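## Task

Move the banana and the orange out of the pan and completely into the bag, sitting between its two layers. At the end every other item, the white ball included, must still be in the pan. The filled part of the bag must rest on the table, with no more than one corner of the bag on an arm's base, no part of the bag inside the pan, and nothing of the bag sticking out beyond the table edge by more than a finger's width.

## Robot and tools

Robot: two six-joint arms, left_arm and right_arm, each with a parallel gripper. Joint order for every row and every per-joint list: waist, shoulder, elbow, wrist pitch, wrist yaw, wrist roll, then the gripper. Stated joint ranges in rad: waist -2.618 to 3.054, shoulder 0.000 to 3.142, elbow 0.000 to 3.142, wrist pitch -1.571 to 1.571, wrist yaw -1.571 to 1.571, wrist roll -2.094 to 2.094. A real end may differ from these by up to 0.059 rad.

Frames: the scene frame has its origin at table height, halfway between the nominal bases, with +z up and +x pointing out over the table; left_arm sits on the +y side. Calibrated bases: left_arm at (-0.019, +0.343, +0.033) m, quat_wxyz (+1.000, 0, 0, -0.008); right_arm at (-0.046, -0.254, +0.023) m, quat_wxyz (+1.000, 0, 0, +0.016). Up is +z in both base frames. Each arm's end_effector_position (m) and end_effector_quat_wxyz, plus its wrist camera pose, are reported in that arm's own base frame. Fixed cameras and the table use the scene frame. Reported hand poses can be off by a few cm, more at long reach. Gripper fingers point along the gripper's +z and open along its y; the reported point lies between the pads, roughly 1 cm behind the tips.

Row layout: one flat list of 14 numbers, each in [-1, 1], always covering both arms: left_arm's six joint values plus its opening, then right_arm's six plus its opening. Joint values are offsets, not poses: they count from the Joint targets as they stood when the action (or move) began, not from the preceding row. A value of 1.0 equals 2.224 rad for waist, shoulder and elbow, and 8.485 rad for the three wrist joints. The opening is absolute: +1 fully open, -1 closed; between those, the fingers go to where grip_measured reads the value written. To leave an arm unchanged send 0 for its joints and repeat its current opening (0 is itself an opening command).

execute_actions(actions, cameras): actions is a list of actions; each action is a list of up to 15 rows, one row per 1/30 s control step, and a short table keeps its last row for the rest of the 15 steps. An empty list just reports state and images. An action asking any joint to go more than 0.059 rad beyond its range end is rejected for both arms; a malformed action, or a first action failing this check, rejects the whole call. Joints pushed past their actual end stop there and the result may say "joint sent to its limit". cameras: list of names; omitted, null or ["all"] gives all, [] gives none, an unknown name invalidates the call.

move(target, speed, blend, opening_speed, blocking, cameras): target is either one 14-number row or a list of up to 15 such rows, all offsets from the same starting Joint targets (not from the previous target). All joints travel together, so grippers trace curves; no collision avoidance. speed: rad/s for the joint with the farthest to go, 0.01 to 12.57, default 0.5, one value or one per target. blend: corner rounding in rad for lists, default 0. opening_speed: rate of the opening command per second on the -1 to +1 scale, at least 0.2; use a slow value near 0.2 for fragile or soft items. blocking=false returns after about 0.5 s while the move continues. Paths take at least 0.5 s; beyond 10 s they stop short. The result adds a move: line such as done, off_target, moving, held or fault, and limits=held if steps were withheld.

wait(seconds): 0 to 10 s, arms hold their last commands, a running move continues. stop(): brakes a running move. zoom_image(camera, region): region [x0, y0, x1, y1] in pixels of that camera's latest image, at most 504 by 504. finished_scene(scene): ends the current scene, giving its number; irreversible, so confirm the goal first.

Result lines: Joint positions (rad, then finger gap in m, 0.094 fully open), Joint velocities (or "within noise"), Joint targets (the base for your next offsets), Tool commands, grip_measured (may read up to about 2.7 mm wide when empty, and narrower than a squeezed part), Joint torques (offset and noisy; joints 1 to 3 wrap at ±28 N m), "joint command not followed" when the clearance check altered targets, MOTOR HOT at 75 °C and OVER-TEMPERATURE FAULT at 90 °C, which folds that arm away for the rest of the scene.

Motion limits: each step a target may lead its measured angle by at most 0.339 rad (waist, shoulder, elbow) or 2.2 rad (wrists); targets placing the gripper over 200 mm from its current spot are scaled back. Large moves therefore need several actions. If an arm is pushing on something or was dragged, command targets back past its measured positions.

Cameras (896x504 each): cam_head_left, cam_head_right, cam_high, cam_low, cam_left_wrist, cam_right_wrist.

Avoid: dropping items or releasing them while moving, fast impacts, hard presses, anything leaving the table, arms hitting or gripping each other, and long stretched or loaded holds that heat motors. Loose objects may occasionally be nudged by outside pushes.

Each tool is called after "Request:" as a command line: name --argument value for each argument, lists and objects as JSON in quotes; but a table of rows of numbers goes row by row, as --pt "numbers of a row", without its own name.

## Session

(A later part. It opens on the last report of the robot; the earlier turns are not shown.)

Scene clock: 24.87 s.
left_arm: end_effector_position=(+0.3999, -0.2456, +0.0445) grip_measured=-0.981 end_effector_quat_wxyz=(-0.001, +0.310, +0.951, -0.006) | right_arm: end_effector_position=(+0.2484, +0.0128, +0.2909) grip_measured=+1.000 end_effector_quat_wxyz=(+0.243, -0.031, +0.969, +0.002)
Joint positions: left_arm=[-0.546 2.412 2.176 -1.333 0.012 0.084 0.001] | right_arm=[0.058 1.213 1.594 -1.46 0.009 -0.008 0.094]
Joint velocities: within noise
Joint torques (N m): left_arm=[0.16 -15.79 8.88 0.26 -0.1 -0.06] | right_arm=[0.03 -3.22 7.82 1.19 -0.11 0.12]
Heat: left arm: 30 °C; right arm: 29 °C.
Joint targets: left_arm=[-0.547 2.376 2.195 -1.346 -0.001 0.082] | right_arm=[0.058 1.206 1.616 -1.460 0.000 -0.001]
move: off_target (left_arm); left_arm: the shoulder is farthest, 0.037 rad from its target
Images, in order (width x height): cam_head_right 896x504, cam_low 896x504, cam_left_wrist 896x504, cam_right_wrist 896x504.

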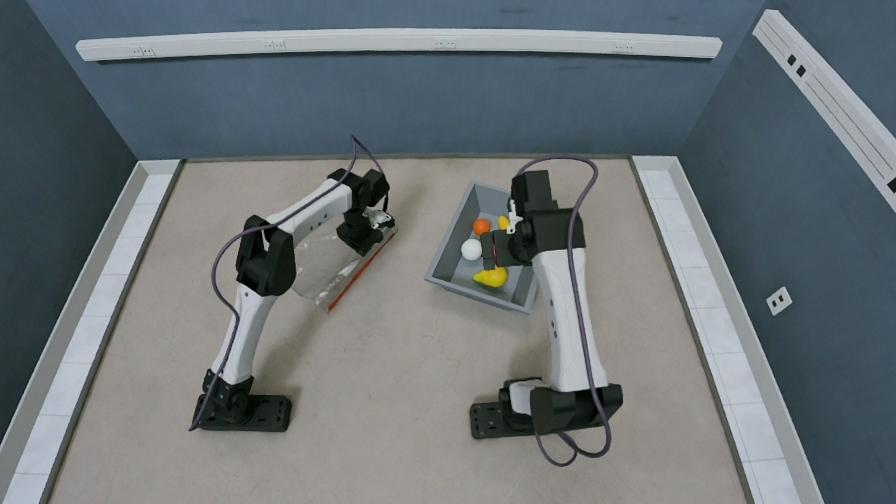

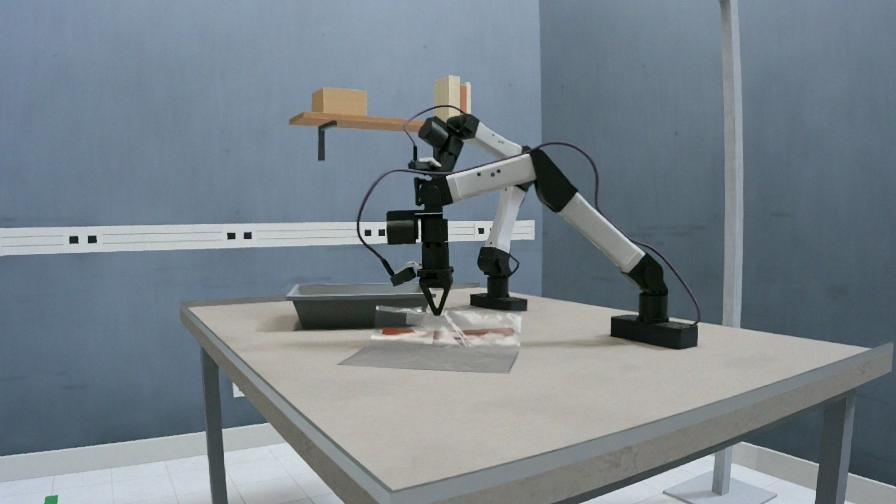

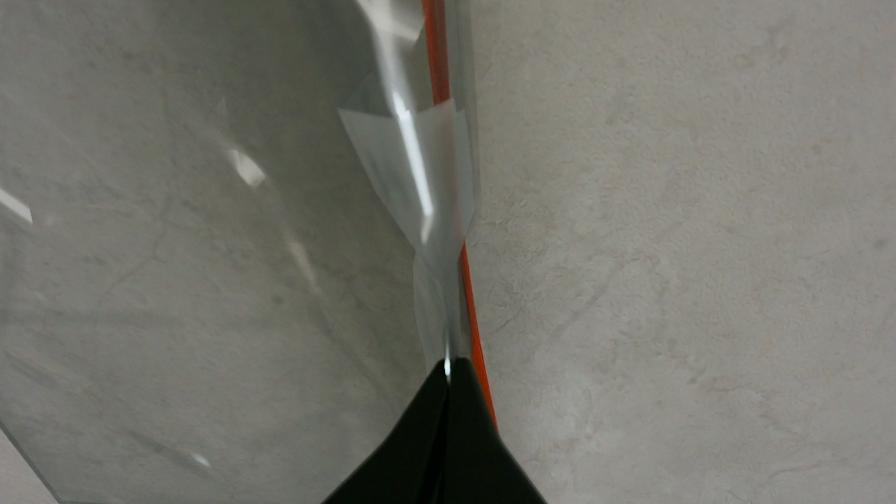

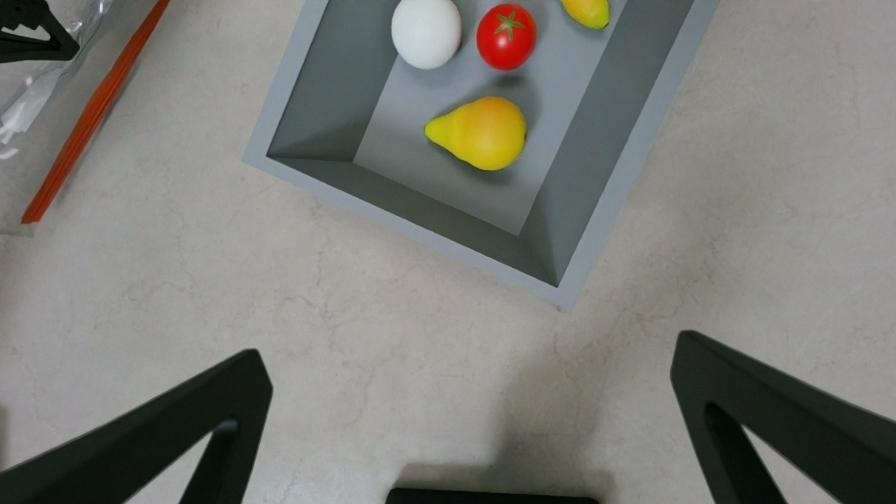

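Request:
move --pt "0 0.055 -0.09 0.028 0 0 -1 0 0 0 0 0 0 1" --pt "0 0.055 -0.09 0.028 0 0 -0.1 0 0 0 0 0 0 1" --pt "0 0.02 0.01 0.0 0 0 -0.1 0 0 0 0 0 0 1" --speed 0.25 --opening_speed 1 --cameras '["cam_left_wrist","cam_head_right"]'

Request:
zoom_image --camera "cam_left_wrist" --region '[300, 0, 804, 504]'

Scene clock: 29.43 s.
left_arm: end_effector_position=(+0.3988, -0.2505, +0.0291) grip_measured=-0.102 end_effector_quat_wxyz=(-0.014, +0.314, +0.949, -0.005) | right_arm: end_effector_position=(+0.2484, +0.0128, +0.2909) grip_measured=+1.000 end_effector_quat_wxyz=(+0.243, -0.031, +0.969, +0.002)
Joint positions: left_arm=[-0.555 2.458 2.197 -1.334 0.016 0.084 0.042] | right_arm=[0.058 1.213 1.594 -1.46 0.009 -0.008 0.094]
Joint velocities: within noise
Joint torques (N m): left_arm=[0.83 -16.14 8.84 0.21 -0.13 -0.07] | right_arm=[0.01 -3.21 7.82 1.19 -0.11 0.12]
Heat: left arm: 32 °C; right arm: 29 °C.
Joint targets: left_arm=[-0.547 2.420 2.217 -1.346 0.000 0.082] | right_arm=[0.058 1.206 1.616 -1.460 0.000 -0.001]
move: off_target (left_arm); target 2's new numbers were sent with left_arm's wrist pitch 0.044 rad from that target; left_arm: the shoulder is farthest, 0.038 rad from its target
Images, in order (width x height): cam_head_right 896x504, cam_left_wrist 896x504.

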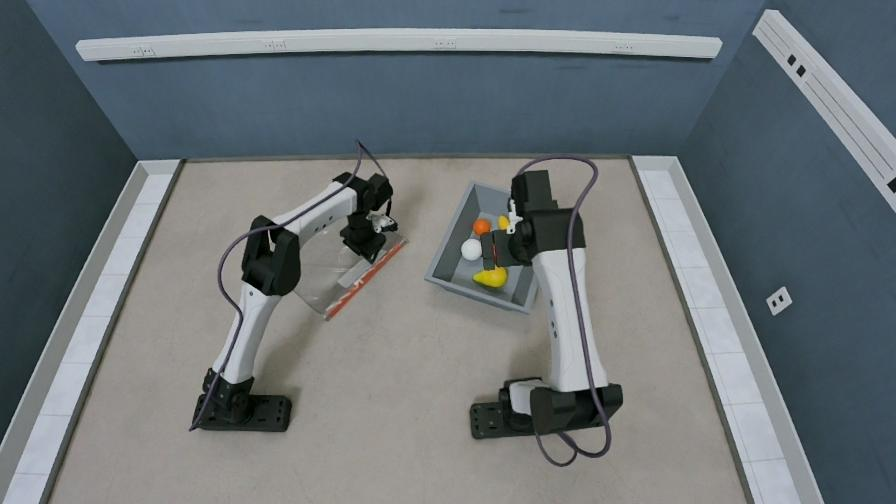

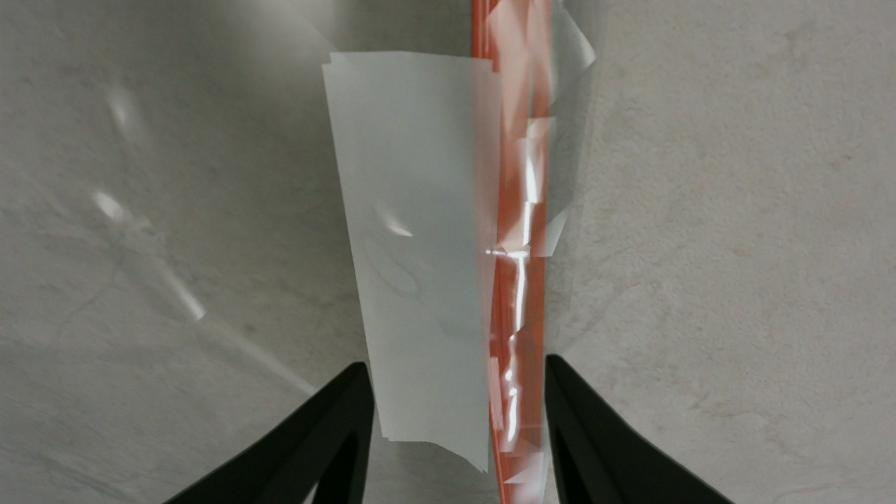

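Scaled by 1.000.

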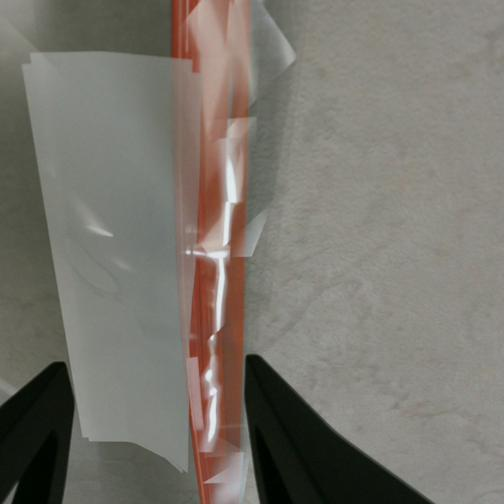

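Request:
move --pt "0 -0.08 0.05 -0.01 0 0 0.3 0 0 0 0 0 0 1" --pt "0.25 -0.2 0.05 0 0 0 0.3 0.2 0 0 0 0 0 1" --speed 0.6 --cameras '["cam_left_wrist","cam_head_left","cam_right_wrist"]'

Request:
zoom_image --camera "cam_head_left" --region '[240, 170, 440, 350]'

Scene clock: 31.53 s.
left_arm: end_effector_position=(+0.4691, +0.0065, +0.2796) grip_measured=+0.298 end_effector_quat_wxyz=(+0.269, +0.034, +0.962, +0.010) | right_arm: end_effector_position=(+0.2193, +0.1174, +0.2909) grip_measured=+1.000 end_effector_quat_wxyz=(+0.237, -0.241, +0.940, +0.056)
Joint positions: left_arm=[0.017 1.997 2.325 -1.354 0.007 0.084 0.061] | right_arm=[0.496 1.213 1.594 -1.46 0.006 -0.007 0.094]
Joint velocities: within noise
Joint torques (N m): left_arm=[-0.21 -11.54 7.08 1.65 -0.06 -0.08] | right_arm=[0.73 -3.19 7.82 1.2 -0.09 0.12]
Heat: left arm: 33 °C; right arm: 29 °C.
Joint targets: left_arm=[0.009 1.975 2.328 -1.346 0.000 0.082] | right_arm=[0.503 1.206 1.616 -1.460 0.000 -0.001]
move: done
Images, in order (width x height): cam_head_left 896x504, cam_left_wrist 896x504, cam_right_wrist 896x504.

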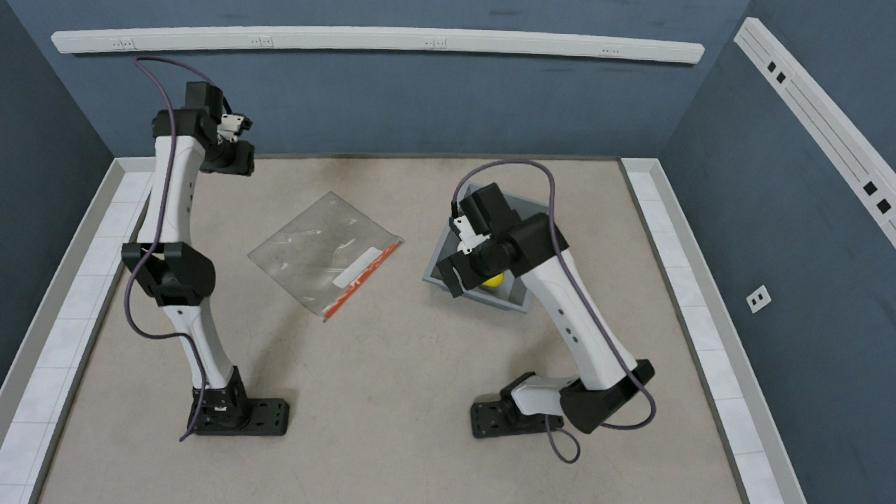

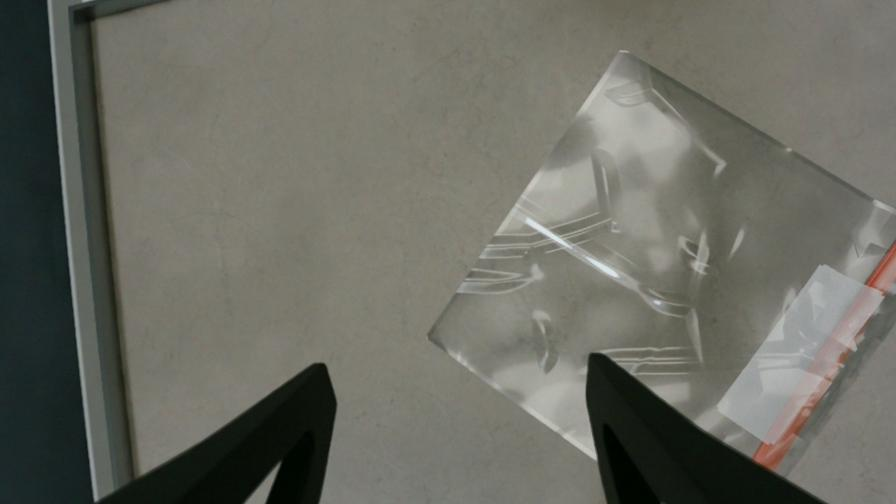

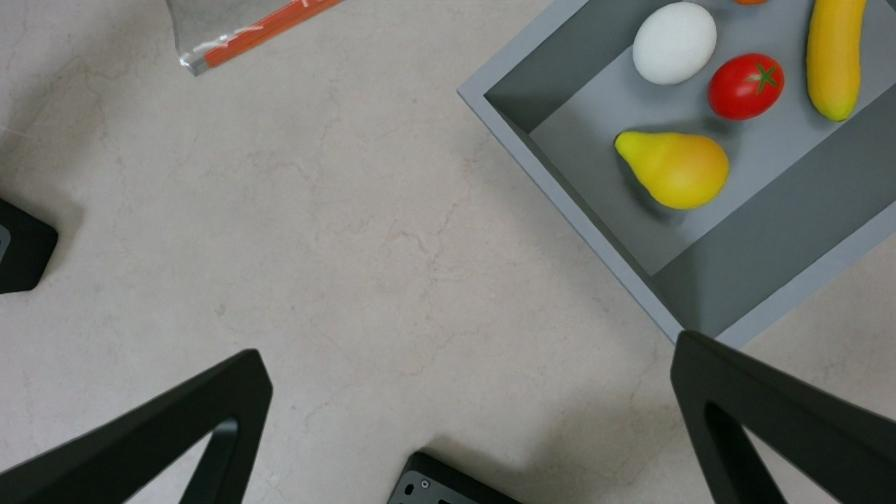

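Scaled by 2.520 from the camera's 896x504 image, which has a finer 1280x720 frame.

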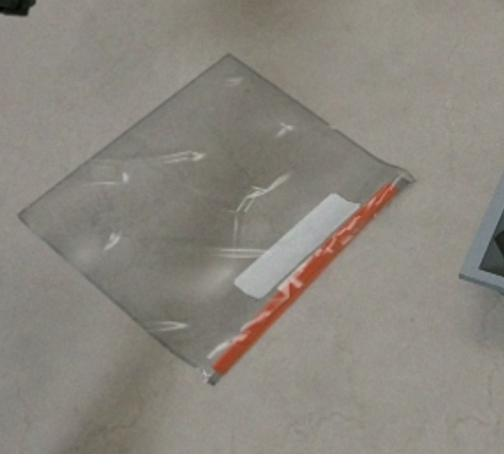

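Request:
move --pt "-0.25 0.1 -0.05 0 0 0 -0.13 0 0 0 0 0 0 1" --pt "-0.25 0.2147 -0.1061 0.016 0 0 -0.13 0 0 0 0 0 0 1" --pt "-0.25 0.2653 -0.1853 0.0486 0 0 -0.13 0 0 0 0 0 0 1" --speed '[0.6,0.3,0.12]' --cameras '["cam_left_wrist"]'

Request:
move --target '[0,0,0,0,0,0,-1,0,0,0,0,0,0,1]' --opening_speed 0.6 --cameras '["cam_left_wrist"]'

Request:
move --target '[0,-0.085,0.125,-0.0486,0,0,-1,0,0,0,0,0,0,1]' --speed 0.15 --cameras '["cam_left_wrist","cam_low","cam_head_right"]'

Request:
zoom_image --camera "cam_low" --region '[330, 260, 580, 400]'

Scene clock: 36.67 s.
left_arm: end_effector_position=(+0.4052, -0.2504, -0.0184) grip_measured=-0.129 end_effector_quat_wxyz=(+0.016, +0.311, +0.950, -0.011) | right_arm: end_effector_position=(+0.2193, +0.1174, +0.2909) grip_measured=+1.000 end_effector_quat_wxyz=(+0.237, -0.241, +0.940, +0.056)
Joint positions: left_arm=[-0.549 2.441 1.975 -1.07 0.013 0.084 0.041] | right_arm=[0.496 1.213 1.594 -1.46 0.006 -0.007 0.094]
Joint velocities: within noise
Joint torques (N m): left_arm=[0.35 -3.26 1.06 1.99 -0.11 -0.05] | right_arm=[0.73 -3.21 7.82 1.18 -0.08 0.12]
Heat: left arm: 34 °C; right arm: 29 °C.
Joint targets: left_arm=[-0.547 2.566 1.916 -0.934 0.000 0.082] | right_arm=[0.503 1.206 1.616 -1.460 0.000 -0.001]
move: off_target (left_arm); left_arm: the wrist pitch is farthest, 0.136 rad from its target
Images, in order (width x height): cam_left_wrist 896x504.

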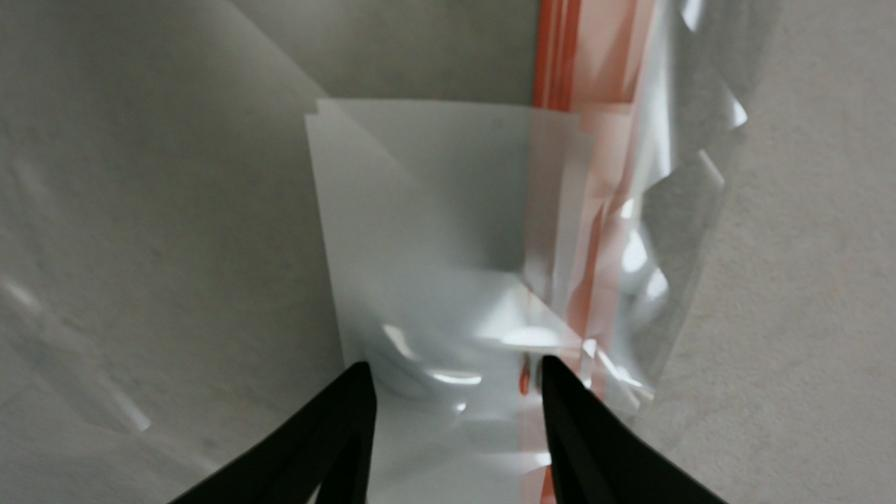

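Scene clock: 38.33 s.
left_arm: end_effector_position=(+0.4046, -0.2580, -0.0182) grip_measured=-0.985 end_effector_quat_wxyz=(+0.019, +0.313, +0.949, -0.026) | right_arm: end_effector_position=(+0.2193, +0.1174, +0.2909) grip_measured=+1.000 end_effector_quat_wxyz=(+0.237, -0.241, +0.940, +0.056)
Joint positions: left_arm=[-0.553 2.441 1.975 -1.055 0.041 0.084 0.001] | right_arm=[0.496 1.213 1.594 -1.46 0.006 -0.007 0.094]
Joint velocities: within noise
Joint torques (N m): left_arm=[0.69 -3.32 1.2 1.88 -0.34 -0.08] | right_arm=[0.75 -3.21 7.82 1.19 -0.09 0.11]
Heat: left arm: 33 °C; right arm: 29 °C.
Joint targets: left_arm=[-0.547 2.566 1.916 -0.934 0.000 0.082] | right_arm=[0.503 1.206 1.616 -1.460 0.000 -0.001]
move: off_target (left_arm); left_arm: the shoulder is farthest, 0.125 rad from its target
Images, in order (width x height): cam_left_wrist 896x504.

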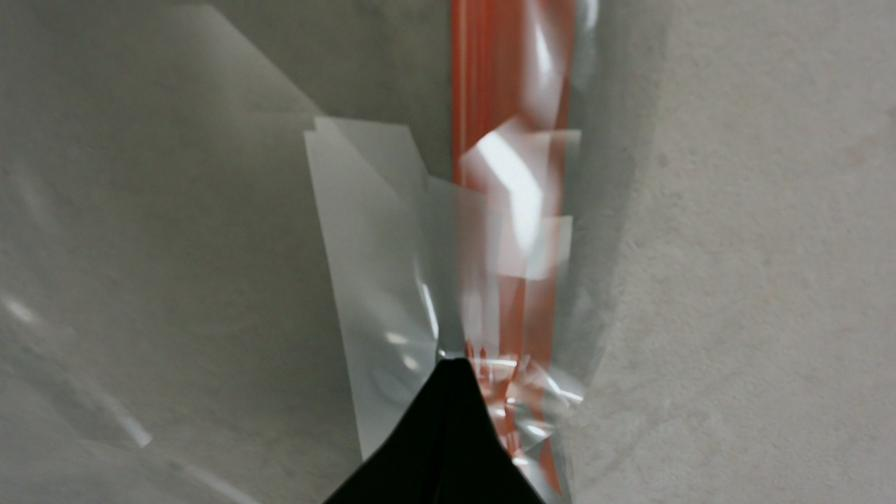

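Scene clock: 41.67 s.
left_arm: end_effector_position=(+0.3975, -0.2486, +0.0441) grip_measured=-0.985 end_effector_quat_wxyz=(-0.002, +0.313, +0.950, -0.008) | right_arm: end_effector_position=(+0.2193, +0.1174, +0.2909) grip_measured=+1.000 end_effector_quat_wxyz=(+0.237, -0.241, +0.940, +0.056)
Joint positions: left_arm=[-0.553 2.413 2.175 -1.334 0.016 0.084 0.001] | right_arm=[0.496 1.213 1.594 -1.46 0.006 -0.007 0.094]
Joint velocities: within noise
Joint torques (N m): left_arm=[0.65 -15.76 8.81 0.28 -0.12 -0.07] | right_arm=[0.73 -3.22 7.82 1.18 -0.09 0.12]
Heat: left arm: 35 °C; right arm: 29 °C.
Joint targets: left_arm=[-0.547 2.376 2.194 -1.346 0.000 0.082] | right_arm=[0.503 1.206 1.616 -1.460 0.000 -0.001]
move: off_target (left_arm); left_arm: the shoulder is farthest, 0.036 rad from its target
Images, in order (width x height): cam_head_right 896x504, cam_low 896x504, cam_left_wrist 896x504.

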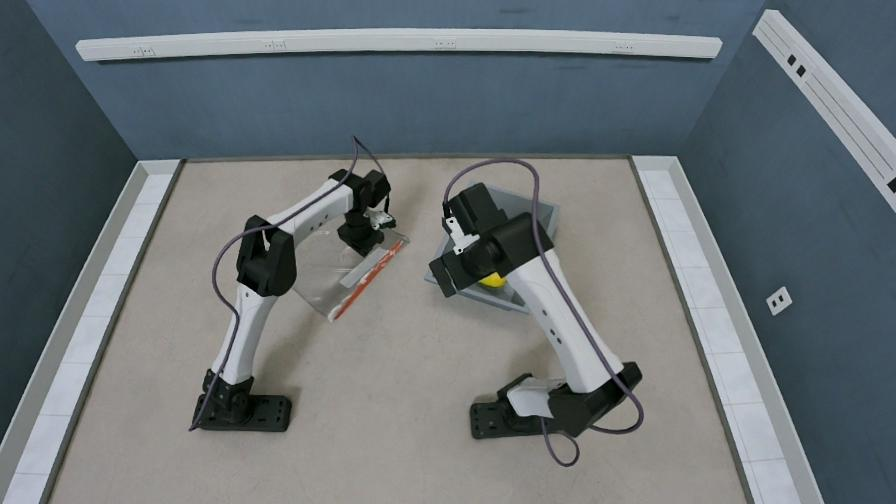

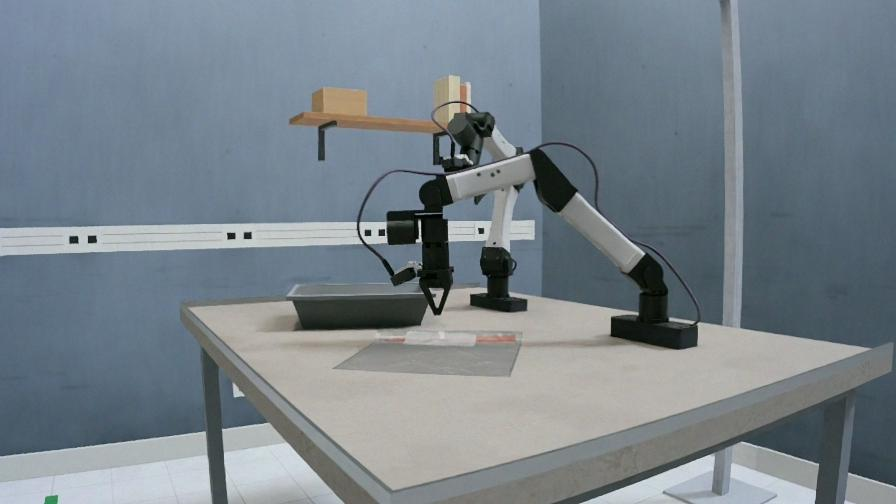

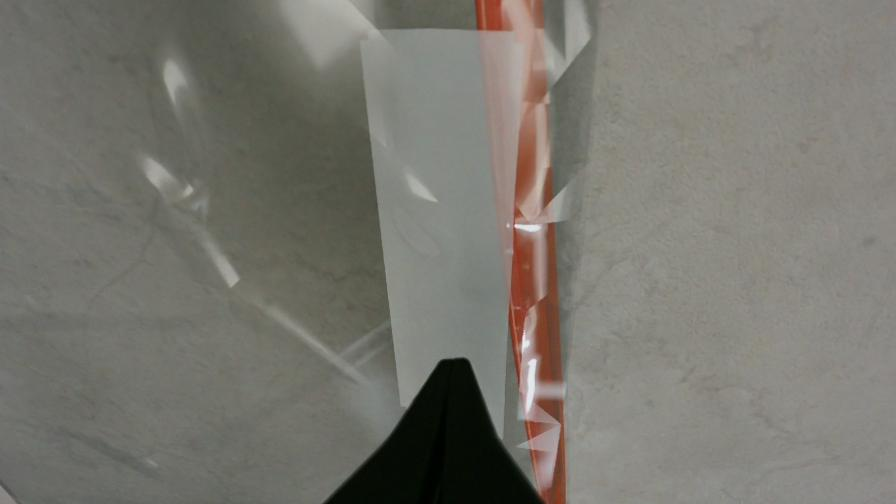

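Scaled by 2.016 from the camera's 896x504 image, which has a finer 1280x720 frame.

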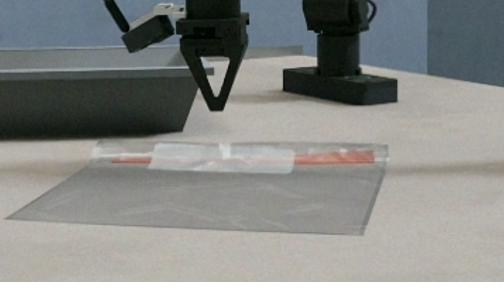

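Request:
move --pt "0.0138 0.035 -0.05 0.0164 0 0.0037 0.05 0 0 0 0 0 0 1" --pt "0.0138 0.09 -0.13 0.0486 0 0.0037 0.05 0 0 0 0 0 0 1" --speed '[0.3,0.12]' --cameras '["cam_left_wrist"]'

Request:
move --target '[0,0,0,0,0,0,-1,0,0,0,0,0,0,1]' --opening_speed 0.6 --cameras '["cam_left_wrist"]'

Request:
move --target '[0,-0.09,0.13,-0.0486,0,0,-1,0,0,0,0,0,0,1]' --speed 0.15 --cameras '["cam_left_wrist","cam_low","cam_head_right"]'

Request:
zoom_image --camera "cam_low" --region '[330, 260, 580, 400]'

Scene clock: 45.27 s.
left_arm: end_effector_position=(+0.4108, -0.2380, -0.0192) grip_measured=+0.049 end_effector_quat_wxyz=(+0.014, +0.306, +0.952, -0.010) | right_arm: end_effector_position=(+0.2193, +0.1174, +0.2909) grip_measured=+1.000 end_effector_quat_wxyz=(+0.237, -0.241, +0.940, +0.056)
Joint positions: left_arm=[-0.52 2.439 1.968 -1.069 0.015 0.103 0.049] | right_arm=[0.496 1.213 1.594 -1.46 0.006 -0.007 0.094]
Joint velocities: within noise
Joint torques (N m): left_arm=[0.49 -2.25 0.73 2.01 -0.12 0.06] | right_arm=[0.75 -3.22 7.82 1.19 -0.08 0.11]
Heat: left arm: 35 °C; right arm: 29 °C.
Joint targets: left_arm=[-0.516 2.577 1.905 -0.934 0.000 0.113] | right_arm=[0.503 1.206 1.616 -1.460 0.000 -0.001]
move: off_target (left_arm); left_arm: the shoulder is farthest, 0.137 rad from its target
Images, in order (width x height): cam_left_wrist 896x504.

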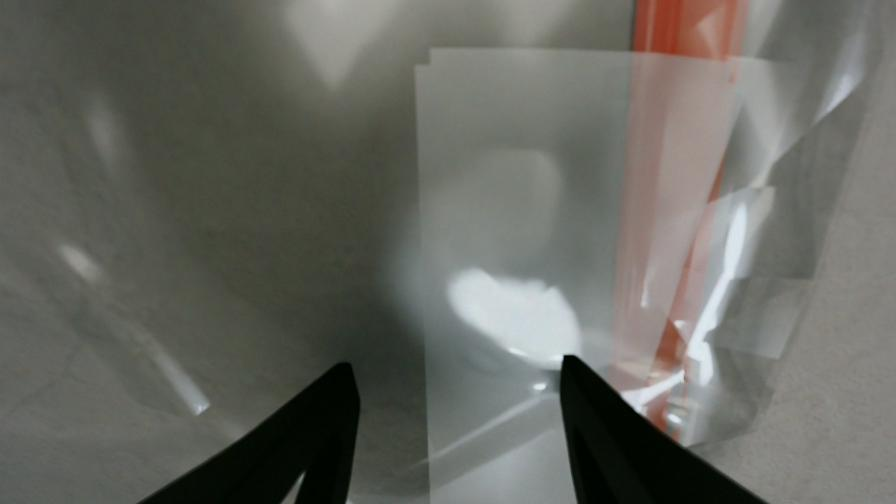

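Scene clock: 47.23 s.
left_arm: end_effector_position=(+0.4196, -0.2428, -0.0187) grip_measured=-0.981 end_effector_quat_wxyz=(+0.034, +0.308, +0.951, -0.014) | right_arm: end_effector_position=(+0.2193, +0.1174, +0.2909) grip_measured=+1.000 end_effector_quat_wxyz=(+0.237, -0.241, +0.940, +0.056)
Joint positions: left_arm=[-0.52 2.439 1.968 -1.028 0.014 0.105 0.001] | right_arm=[0.496 1.213 1.594 -1.46 0.006 -0.007 0.094]
Joint velocities: within noise
Joint torques (N m): left_arm=[0.47 -2.39 0.76 1.65 -0.11 0.02] | right_arm=[0.72 -3.21 7.82 1.19 -0.09 0.11]
Heat: left arm: 34 °C; right arm: 29 °C.
Joint targets: left_arm=[-0.516 2.577 1.905 -0.934 0.000 0.113] | right_arm=[0.503 1.206 1.616 -1.460 0.000 -0.001]
move: off_target (left_arm); left_arm: the shoulder is farthest, 0.138 rad from its target
Images, in order (width x height): cam_left_wrist 896x504.

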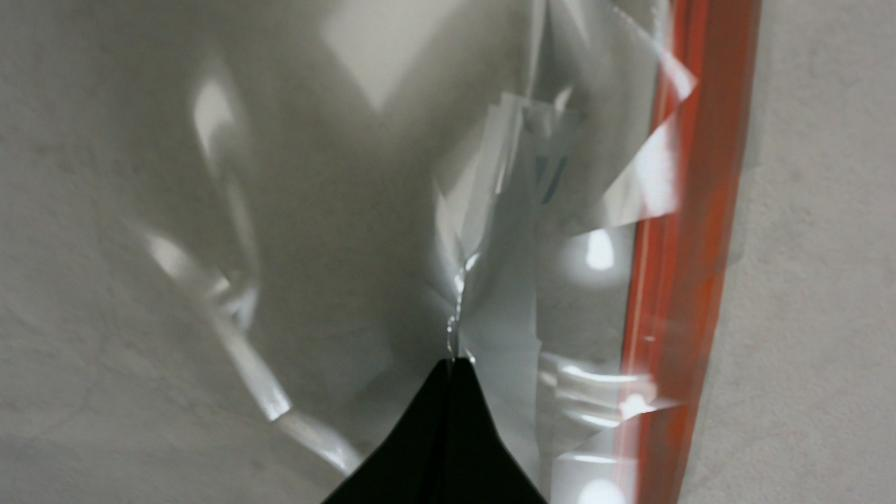

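Scene clock: 50.57 s.
left_arm: end_effector_position=(+0.4059, -0.2350, +0.0441) grip_measured=-0.982 end_effector_quat_wxyz=(-0.002, +0.308, +0.951, -0.007) | right_arm: end_effector_position=(+0.2193, +0.1174, +0.2909) grip_measured=+1.000 end_effector_quat_wxyz=(+0.237, -0.241, +0.940, +0.056)
Joint positions: left_arm=[-0.52 2.413 2.175 -1.333 0.014 0.106 0.001] | right_arm=[0.496 1.213 1.594 -1.46 0.006 -0.007 0.094]
Joint velocities: within noise
Joint torques (N m): left_arm=[0.49 -15.8 8.87 0.28 -0.11 0.03] | right_arm=[0.73 -3.22 7.82 1.19 -0.09 0.11]
Heat: left arm: 35 °C; right arm: 29 °C.
Joint targets: left_arm=[-0.516 2.376 2.194 -1.346 0.000 0.113] | right_arm=[0.503 1.206 1.616 -1.460 0.000 -0.001]
move: off_target (left_arm); left_arm: the shoulder is farthest, 0.036 rad from its target
Images, in order (width x height): cam_head_right 896x504, cam_low 896x504, cam_left_wrist 896x504.

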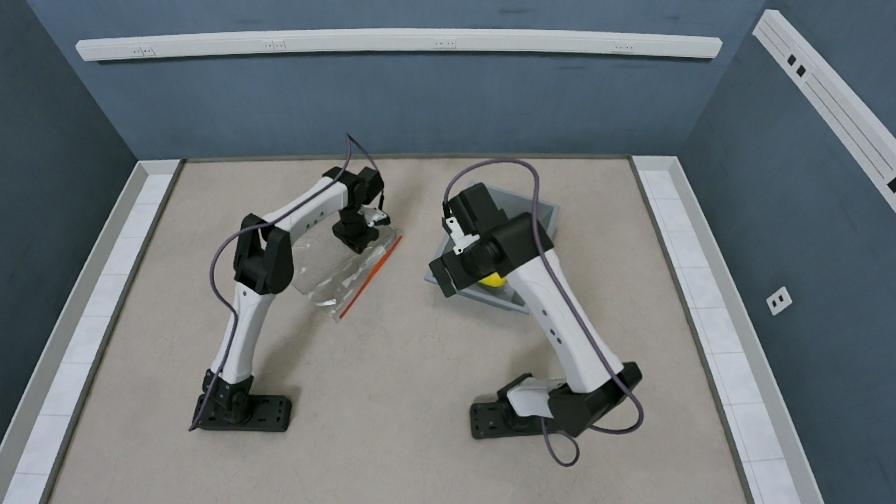

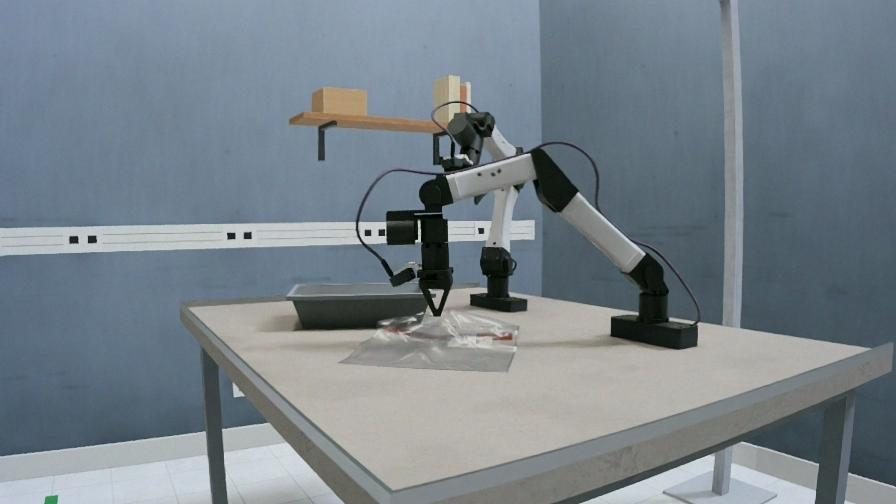

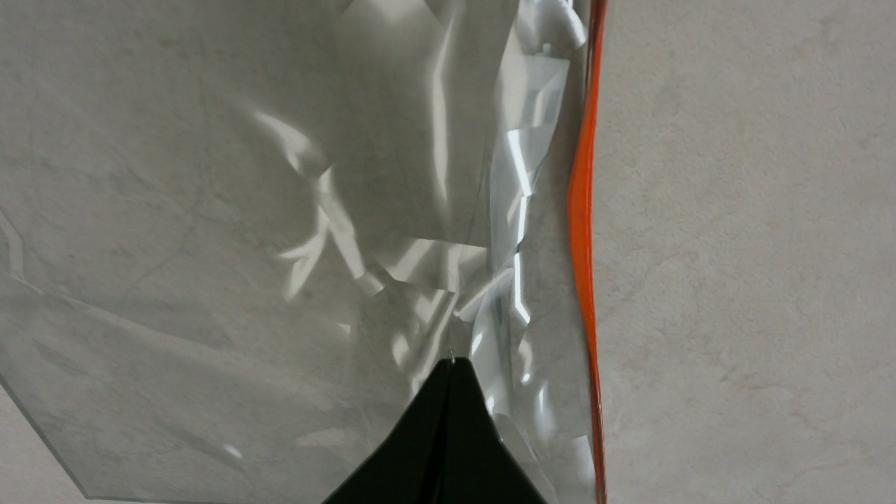

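Scaled by 2.016 from the camera's 896x504 image, which has a finer 1280x720 frame.

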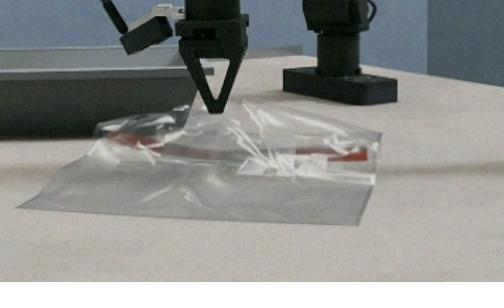

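Request:
move --pt "0 -0.02 0.03 -0.008 0 0 -1 0.118 0 0 0 0 0 1" --pt "0 -0.02 0.03 -0.008 0 0 -1 0.118 -0.3975 -0.622 0.1413 0 0 1" --speed '[0.2,0.8]' --cameras '["cam_left_wrist","cam_low","cam_right_wrist"]'

Request:
zoom_image --camera "cam_right_wrist" --region '[240, 40, 640, 340]'

Scene clock: 54.83 s.
left_arm: end_effector_position=(+0.4061, -0.2351, +0.0788) grip_measured=-0.982 end_effector_quat_wxyz=(+0.016, +0.308, +0.951, -0.010) | right_arm: end_effector_position=(+0.1809, +0.1699, +0.1435) grip_measured=+1.000 end_effector_quat_wxyz=(+0.522, -0.308, +0.769, +0.203)
Joint positions: left_arm=[-0.52 2.372 2.24 -1.403 0.014 0.106 0.001] | right_arm=[0.758 0.33 0.232 -0.283 0.006 -0.007 0.094]
Joint velocities: left_arm=[within noise] | right_arm=[0.012 0.007 -0.012 0.154 0.037 -0.037 0]
Joint torques (N m): left_arm=[0.46 -15.82 9.06 0.35 -0.1 0.02] | right_arm=[0.72 0.31 7.58 2.11 -0.08 0.11]
Heat: left arm: 38 °C; right arm: 29 °C.
Joint targets: left_arm=[-0.516 2.332 2.260 -1.414 0.000 0.113] | right_arm=[0.765 0.322 0.232 -0.261 0.000 -0.001]
move: off_target (left_arm); left_arm: the shoulder is farthest, 0.040 rad from its target
Images, in order (width x height): cam_low 896x504, cam_left_wrist 896x504, cam_right_wrist 896x504.

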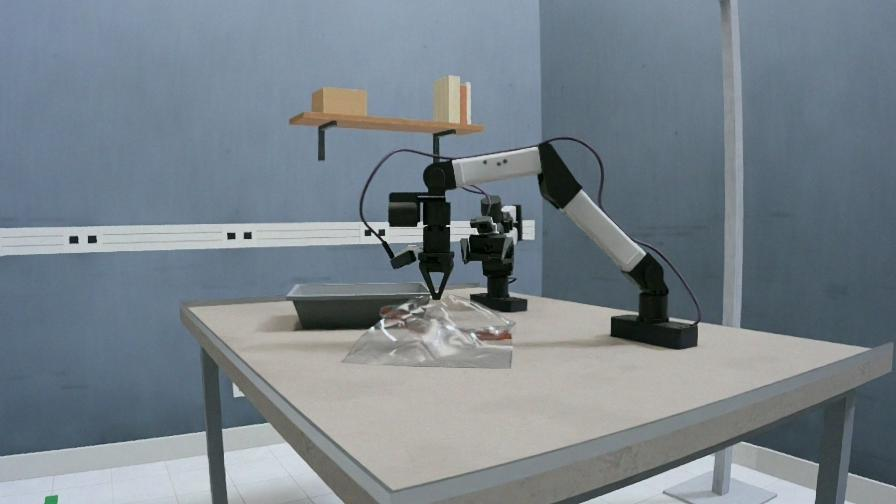

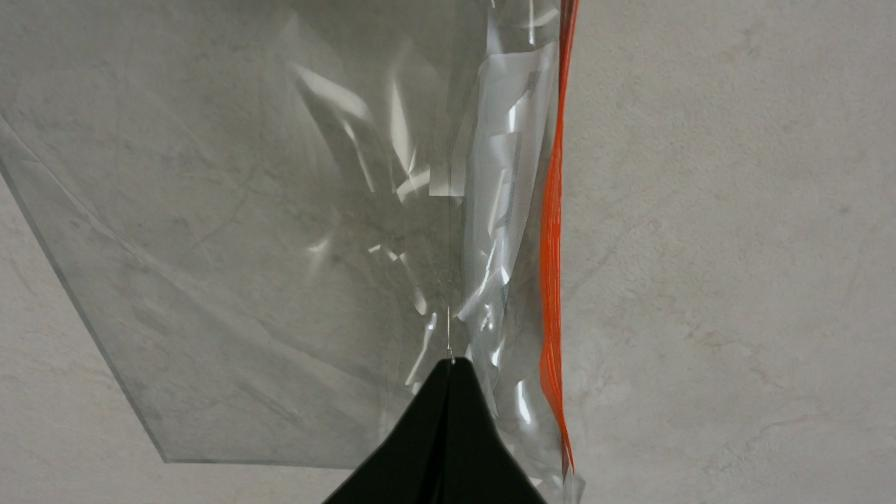

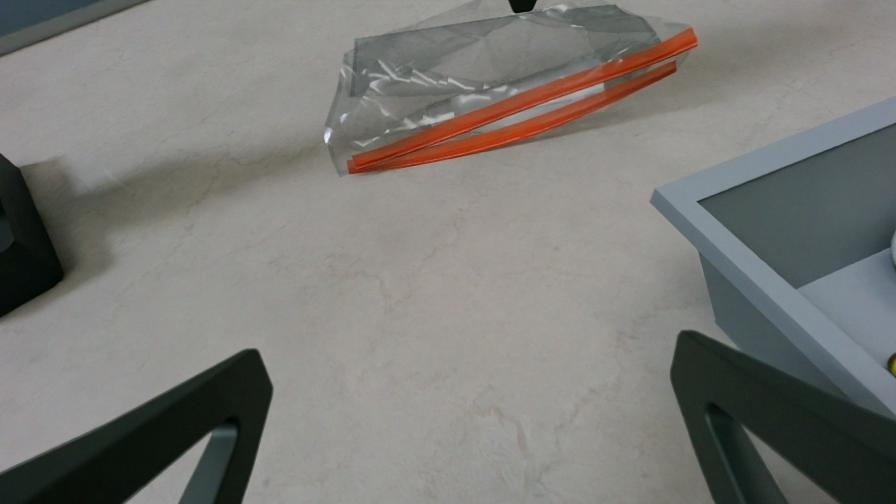

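Scaled by 1.260 from the camera's 896x504 image, which has a finer 1280x720 frame.

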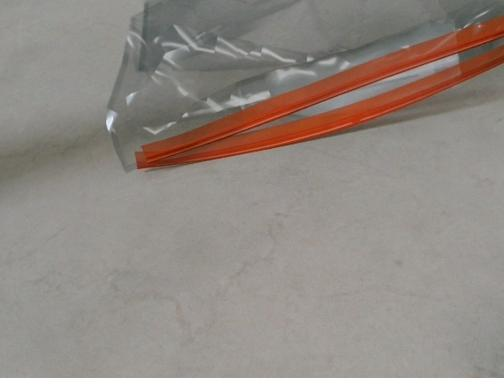

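Request:
move --target '[0,-0.036,0.01,0.009,0,0,-1,0,0,0,0,0,0,1]' --speed 0.15 --cameras '["cam_left_wrist","cam_low","cam_right_wrist","cam_head_right"]'

Request:
zoom_image --camera "cam_right_wrist" --region '[300, 0, 720, 210]'

Request:
zoom_image --camera "cam_low" --region '[330, 260, 580, 400]'

Scene clock: 56.03 s.
left_arm: end_effector_position=(+0.4227, -0.2446, +0.1280) grip_measured=-0.982 end_effector_quat_wxyz=(+0.098, +0.307, +0.946, -0.028) | right_arm: end_effector_position=(+0.1809, +0.1700, +0.1436) grip_measured=+1.000 end_effector_quat_wxyz=(+0.523, -0.308, +0.769, +0.204)
Joint positions: left_arm=[-0.52 2.283 2.265 -1.349 0.014 0.106 0.001] | right_arm=[0.758 0.33 0.232 -0.282 0.006 -0.007 0.094]
Joint velocities: within noise
Joint torques (N m): left_arm=[0.49 -14.78 8.96 1.02 -0.11 0.03] | right_arm=[0.72 0.29 7.6 2.13 -0.08 0.11]
Heat: left arm: 38 °C; right arm: 29 °C.
Joint targets: left_arm=[-0.516 2.252 2.283 -1.338 0.000 0.113] | right_arm=[0.765 0.322 0.232 -0.261 0.000 -0.001]
move: done
Images, in order (width x height): cam_head_right 896x504, cam_low 896x504, cam_left_wrist 896x504, cam_right_wrist 896x504.

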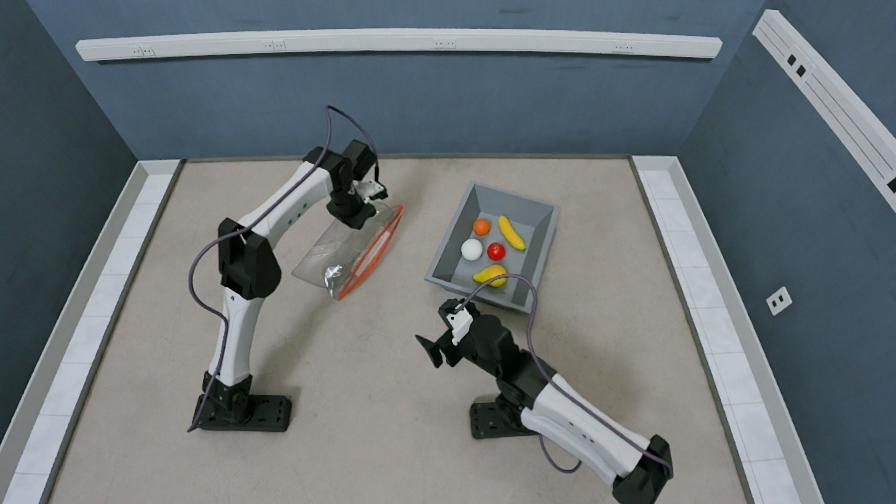

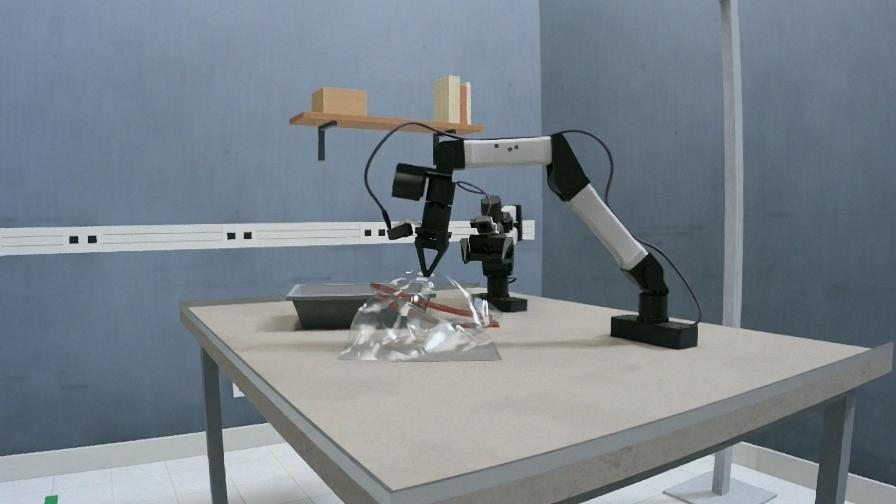

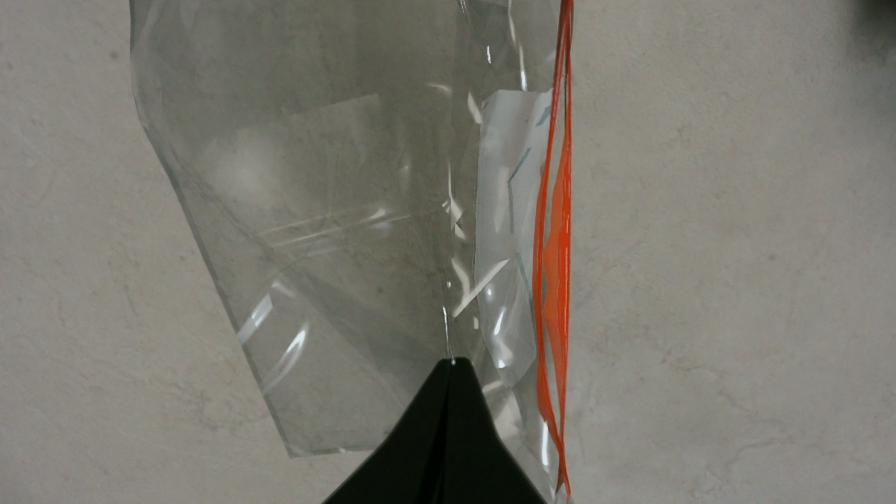

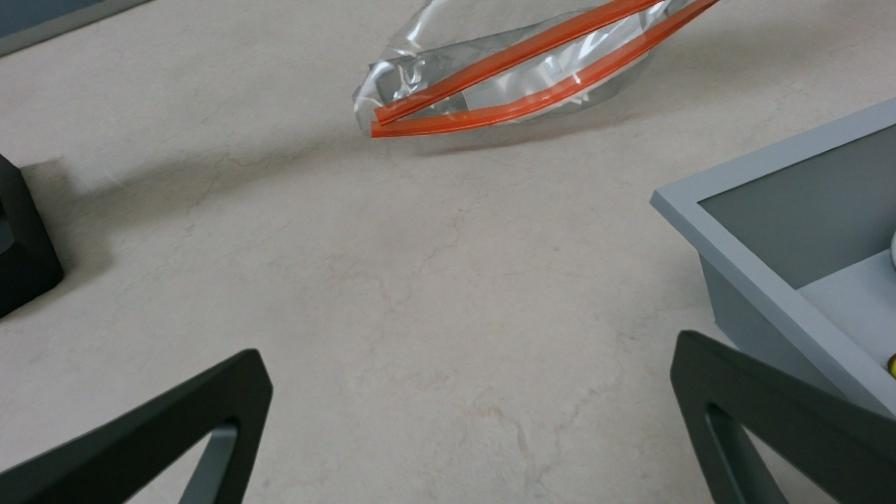

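Scaled by 1.200 from the camera's 896x504 image, which has a finer 1280x720 frame.

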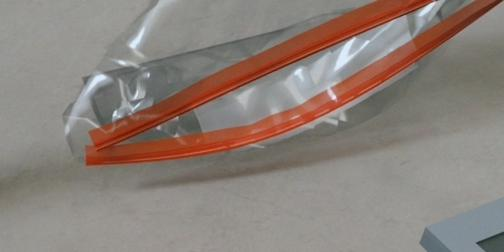

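Scaled by 2.016 from the camera's 896x504 image, which has a finer 1280x720 frame.

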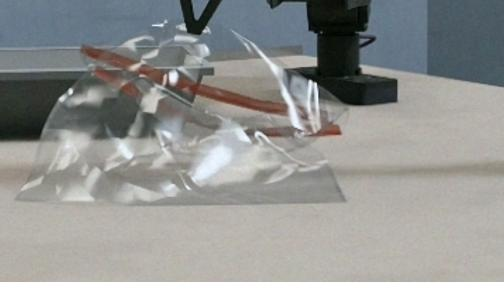

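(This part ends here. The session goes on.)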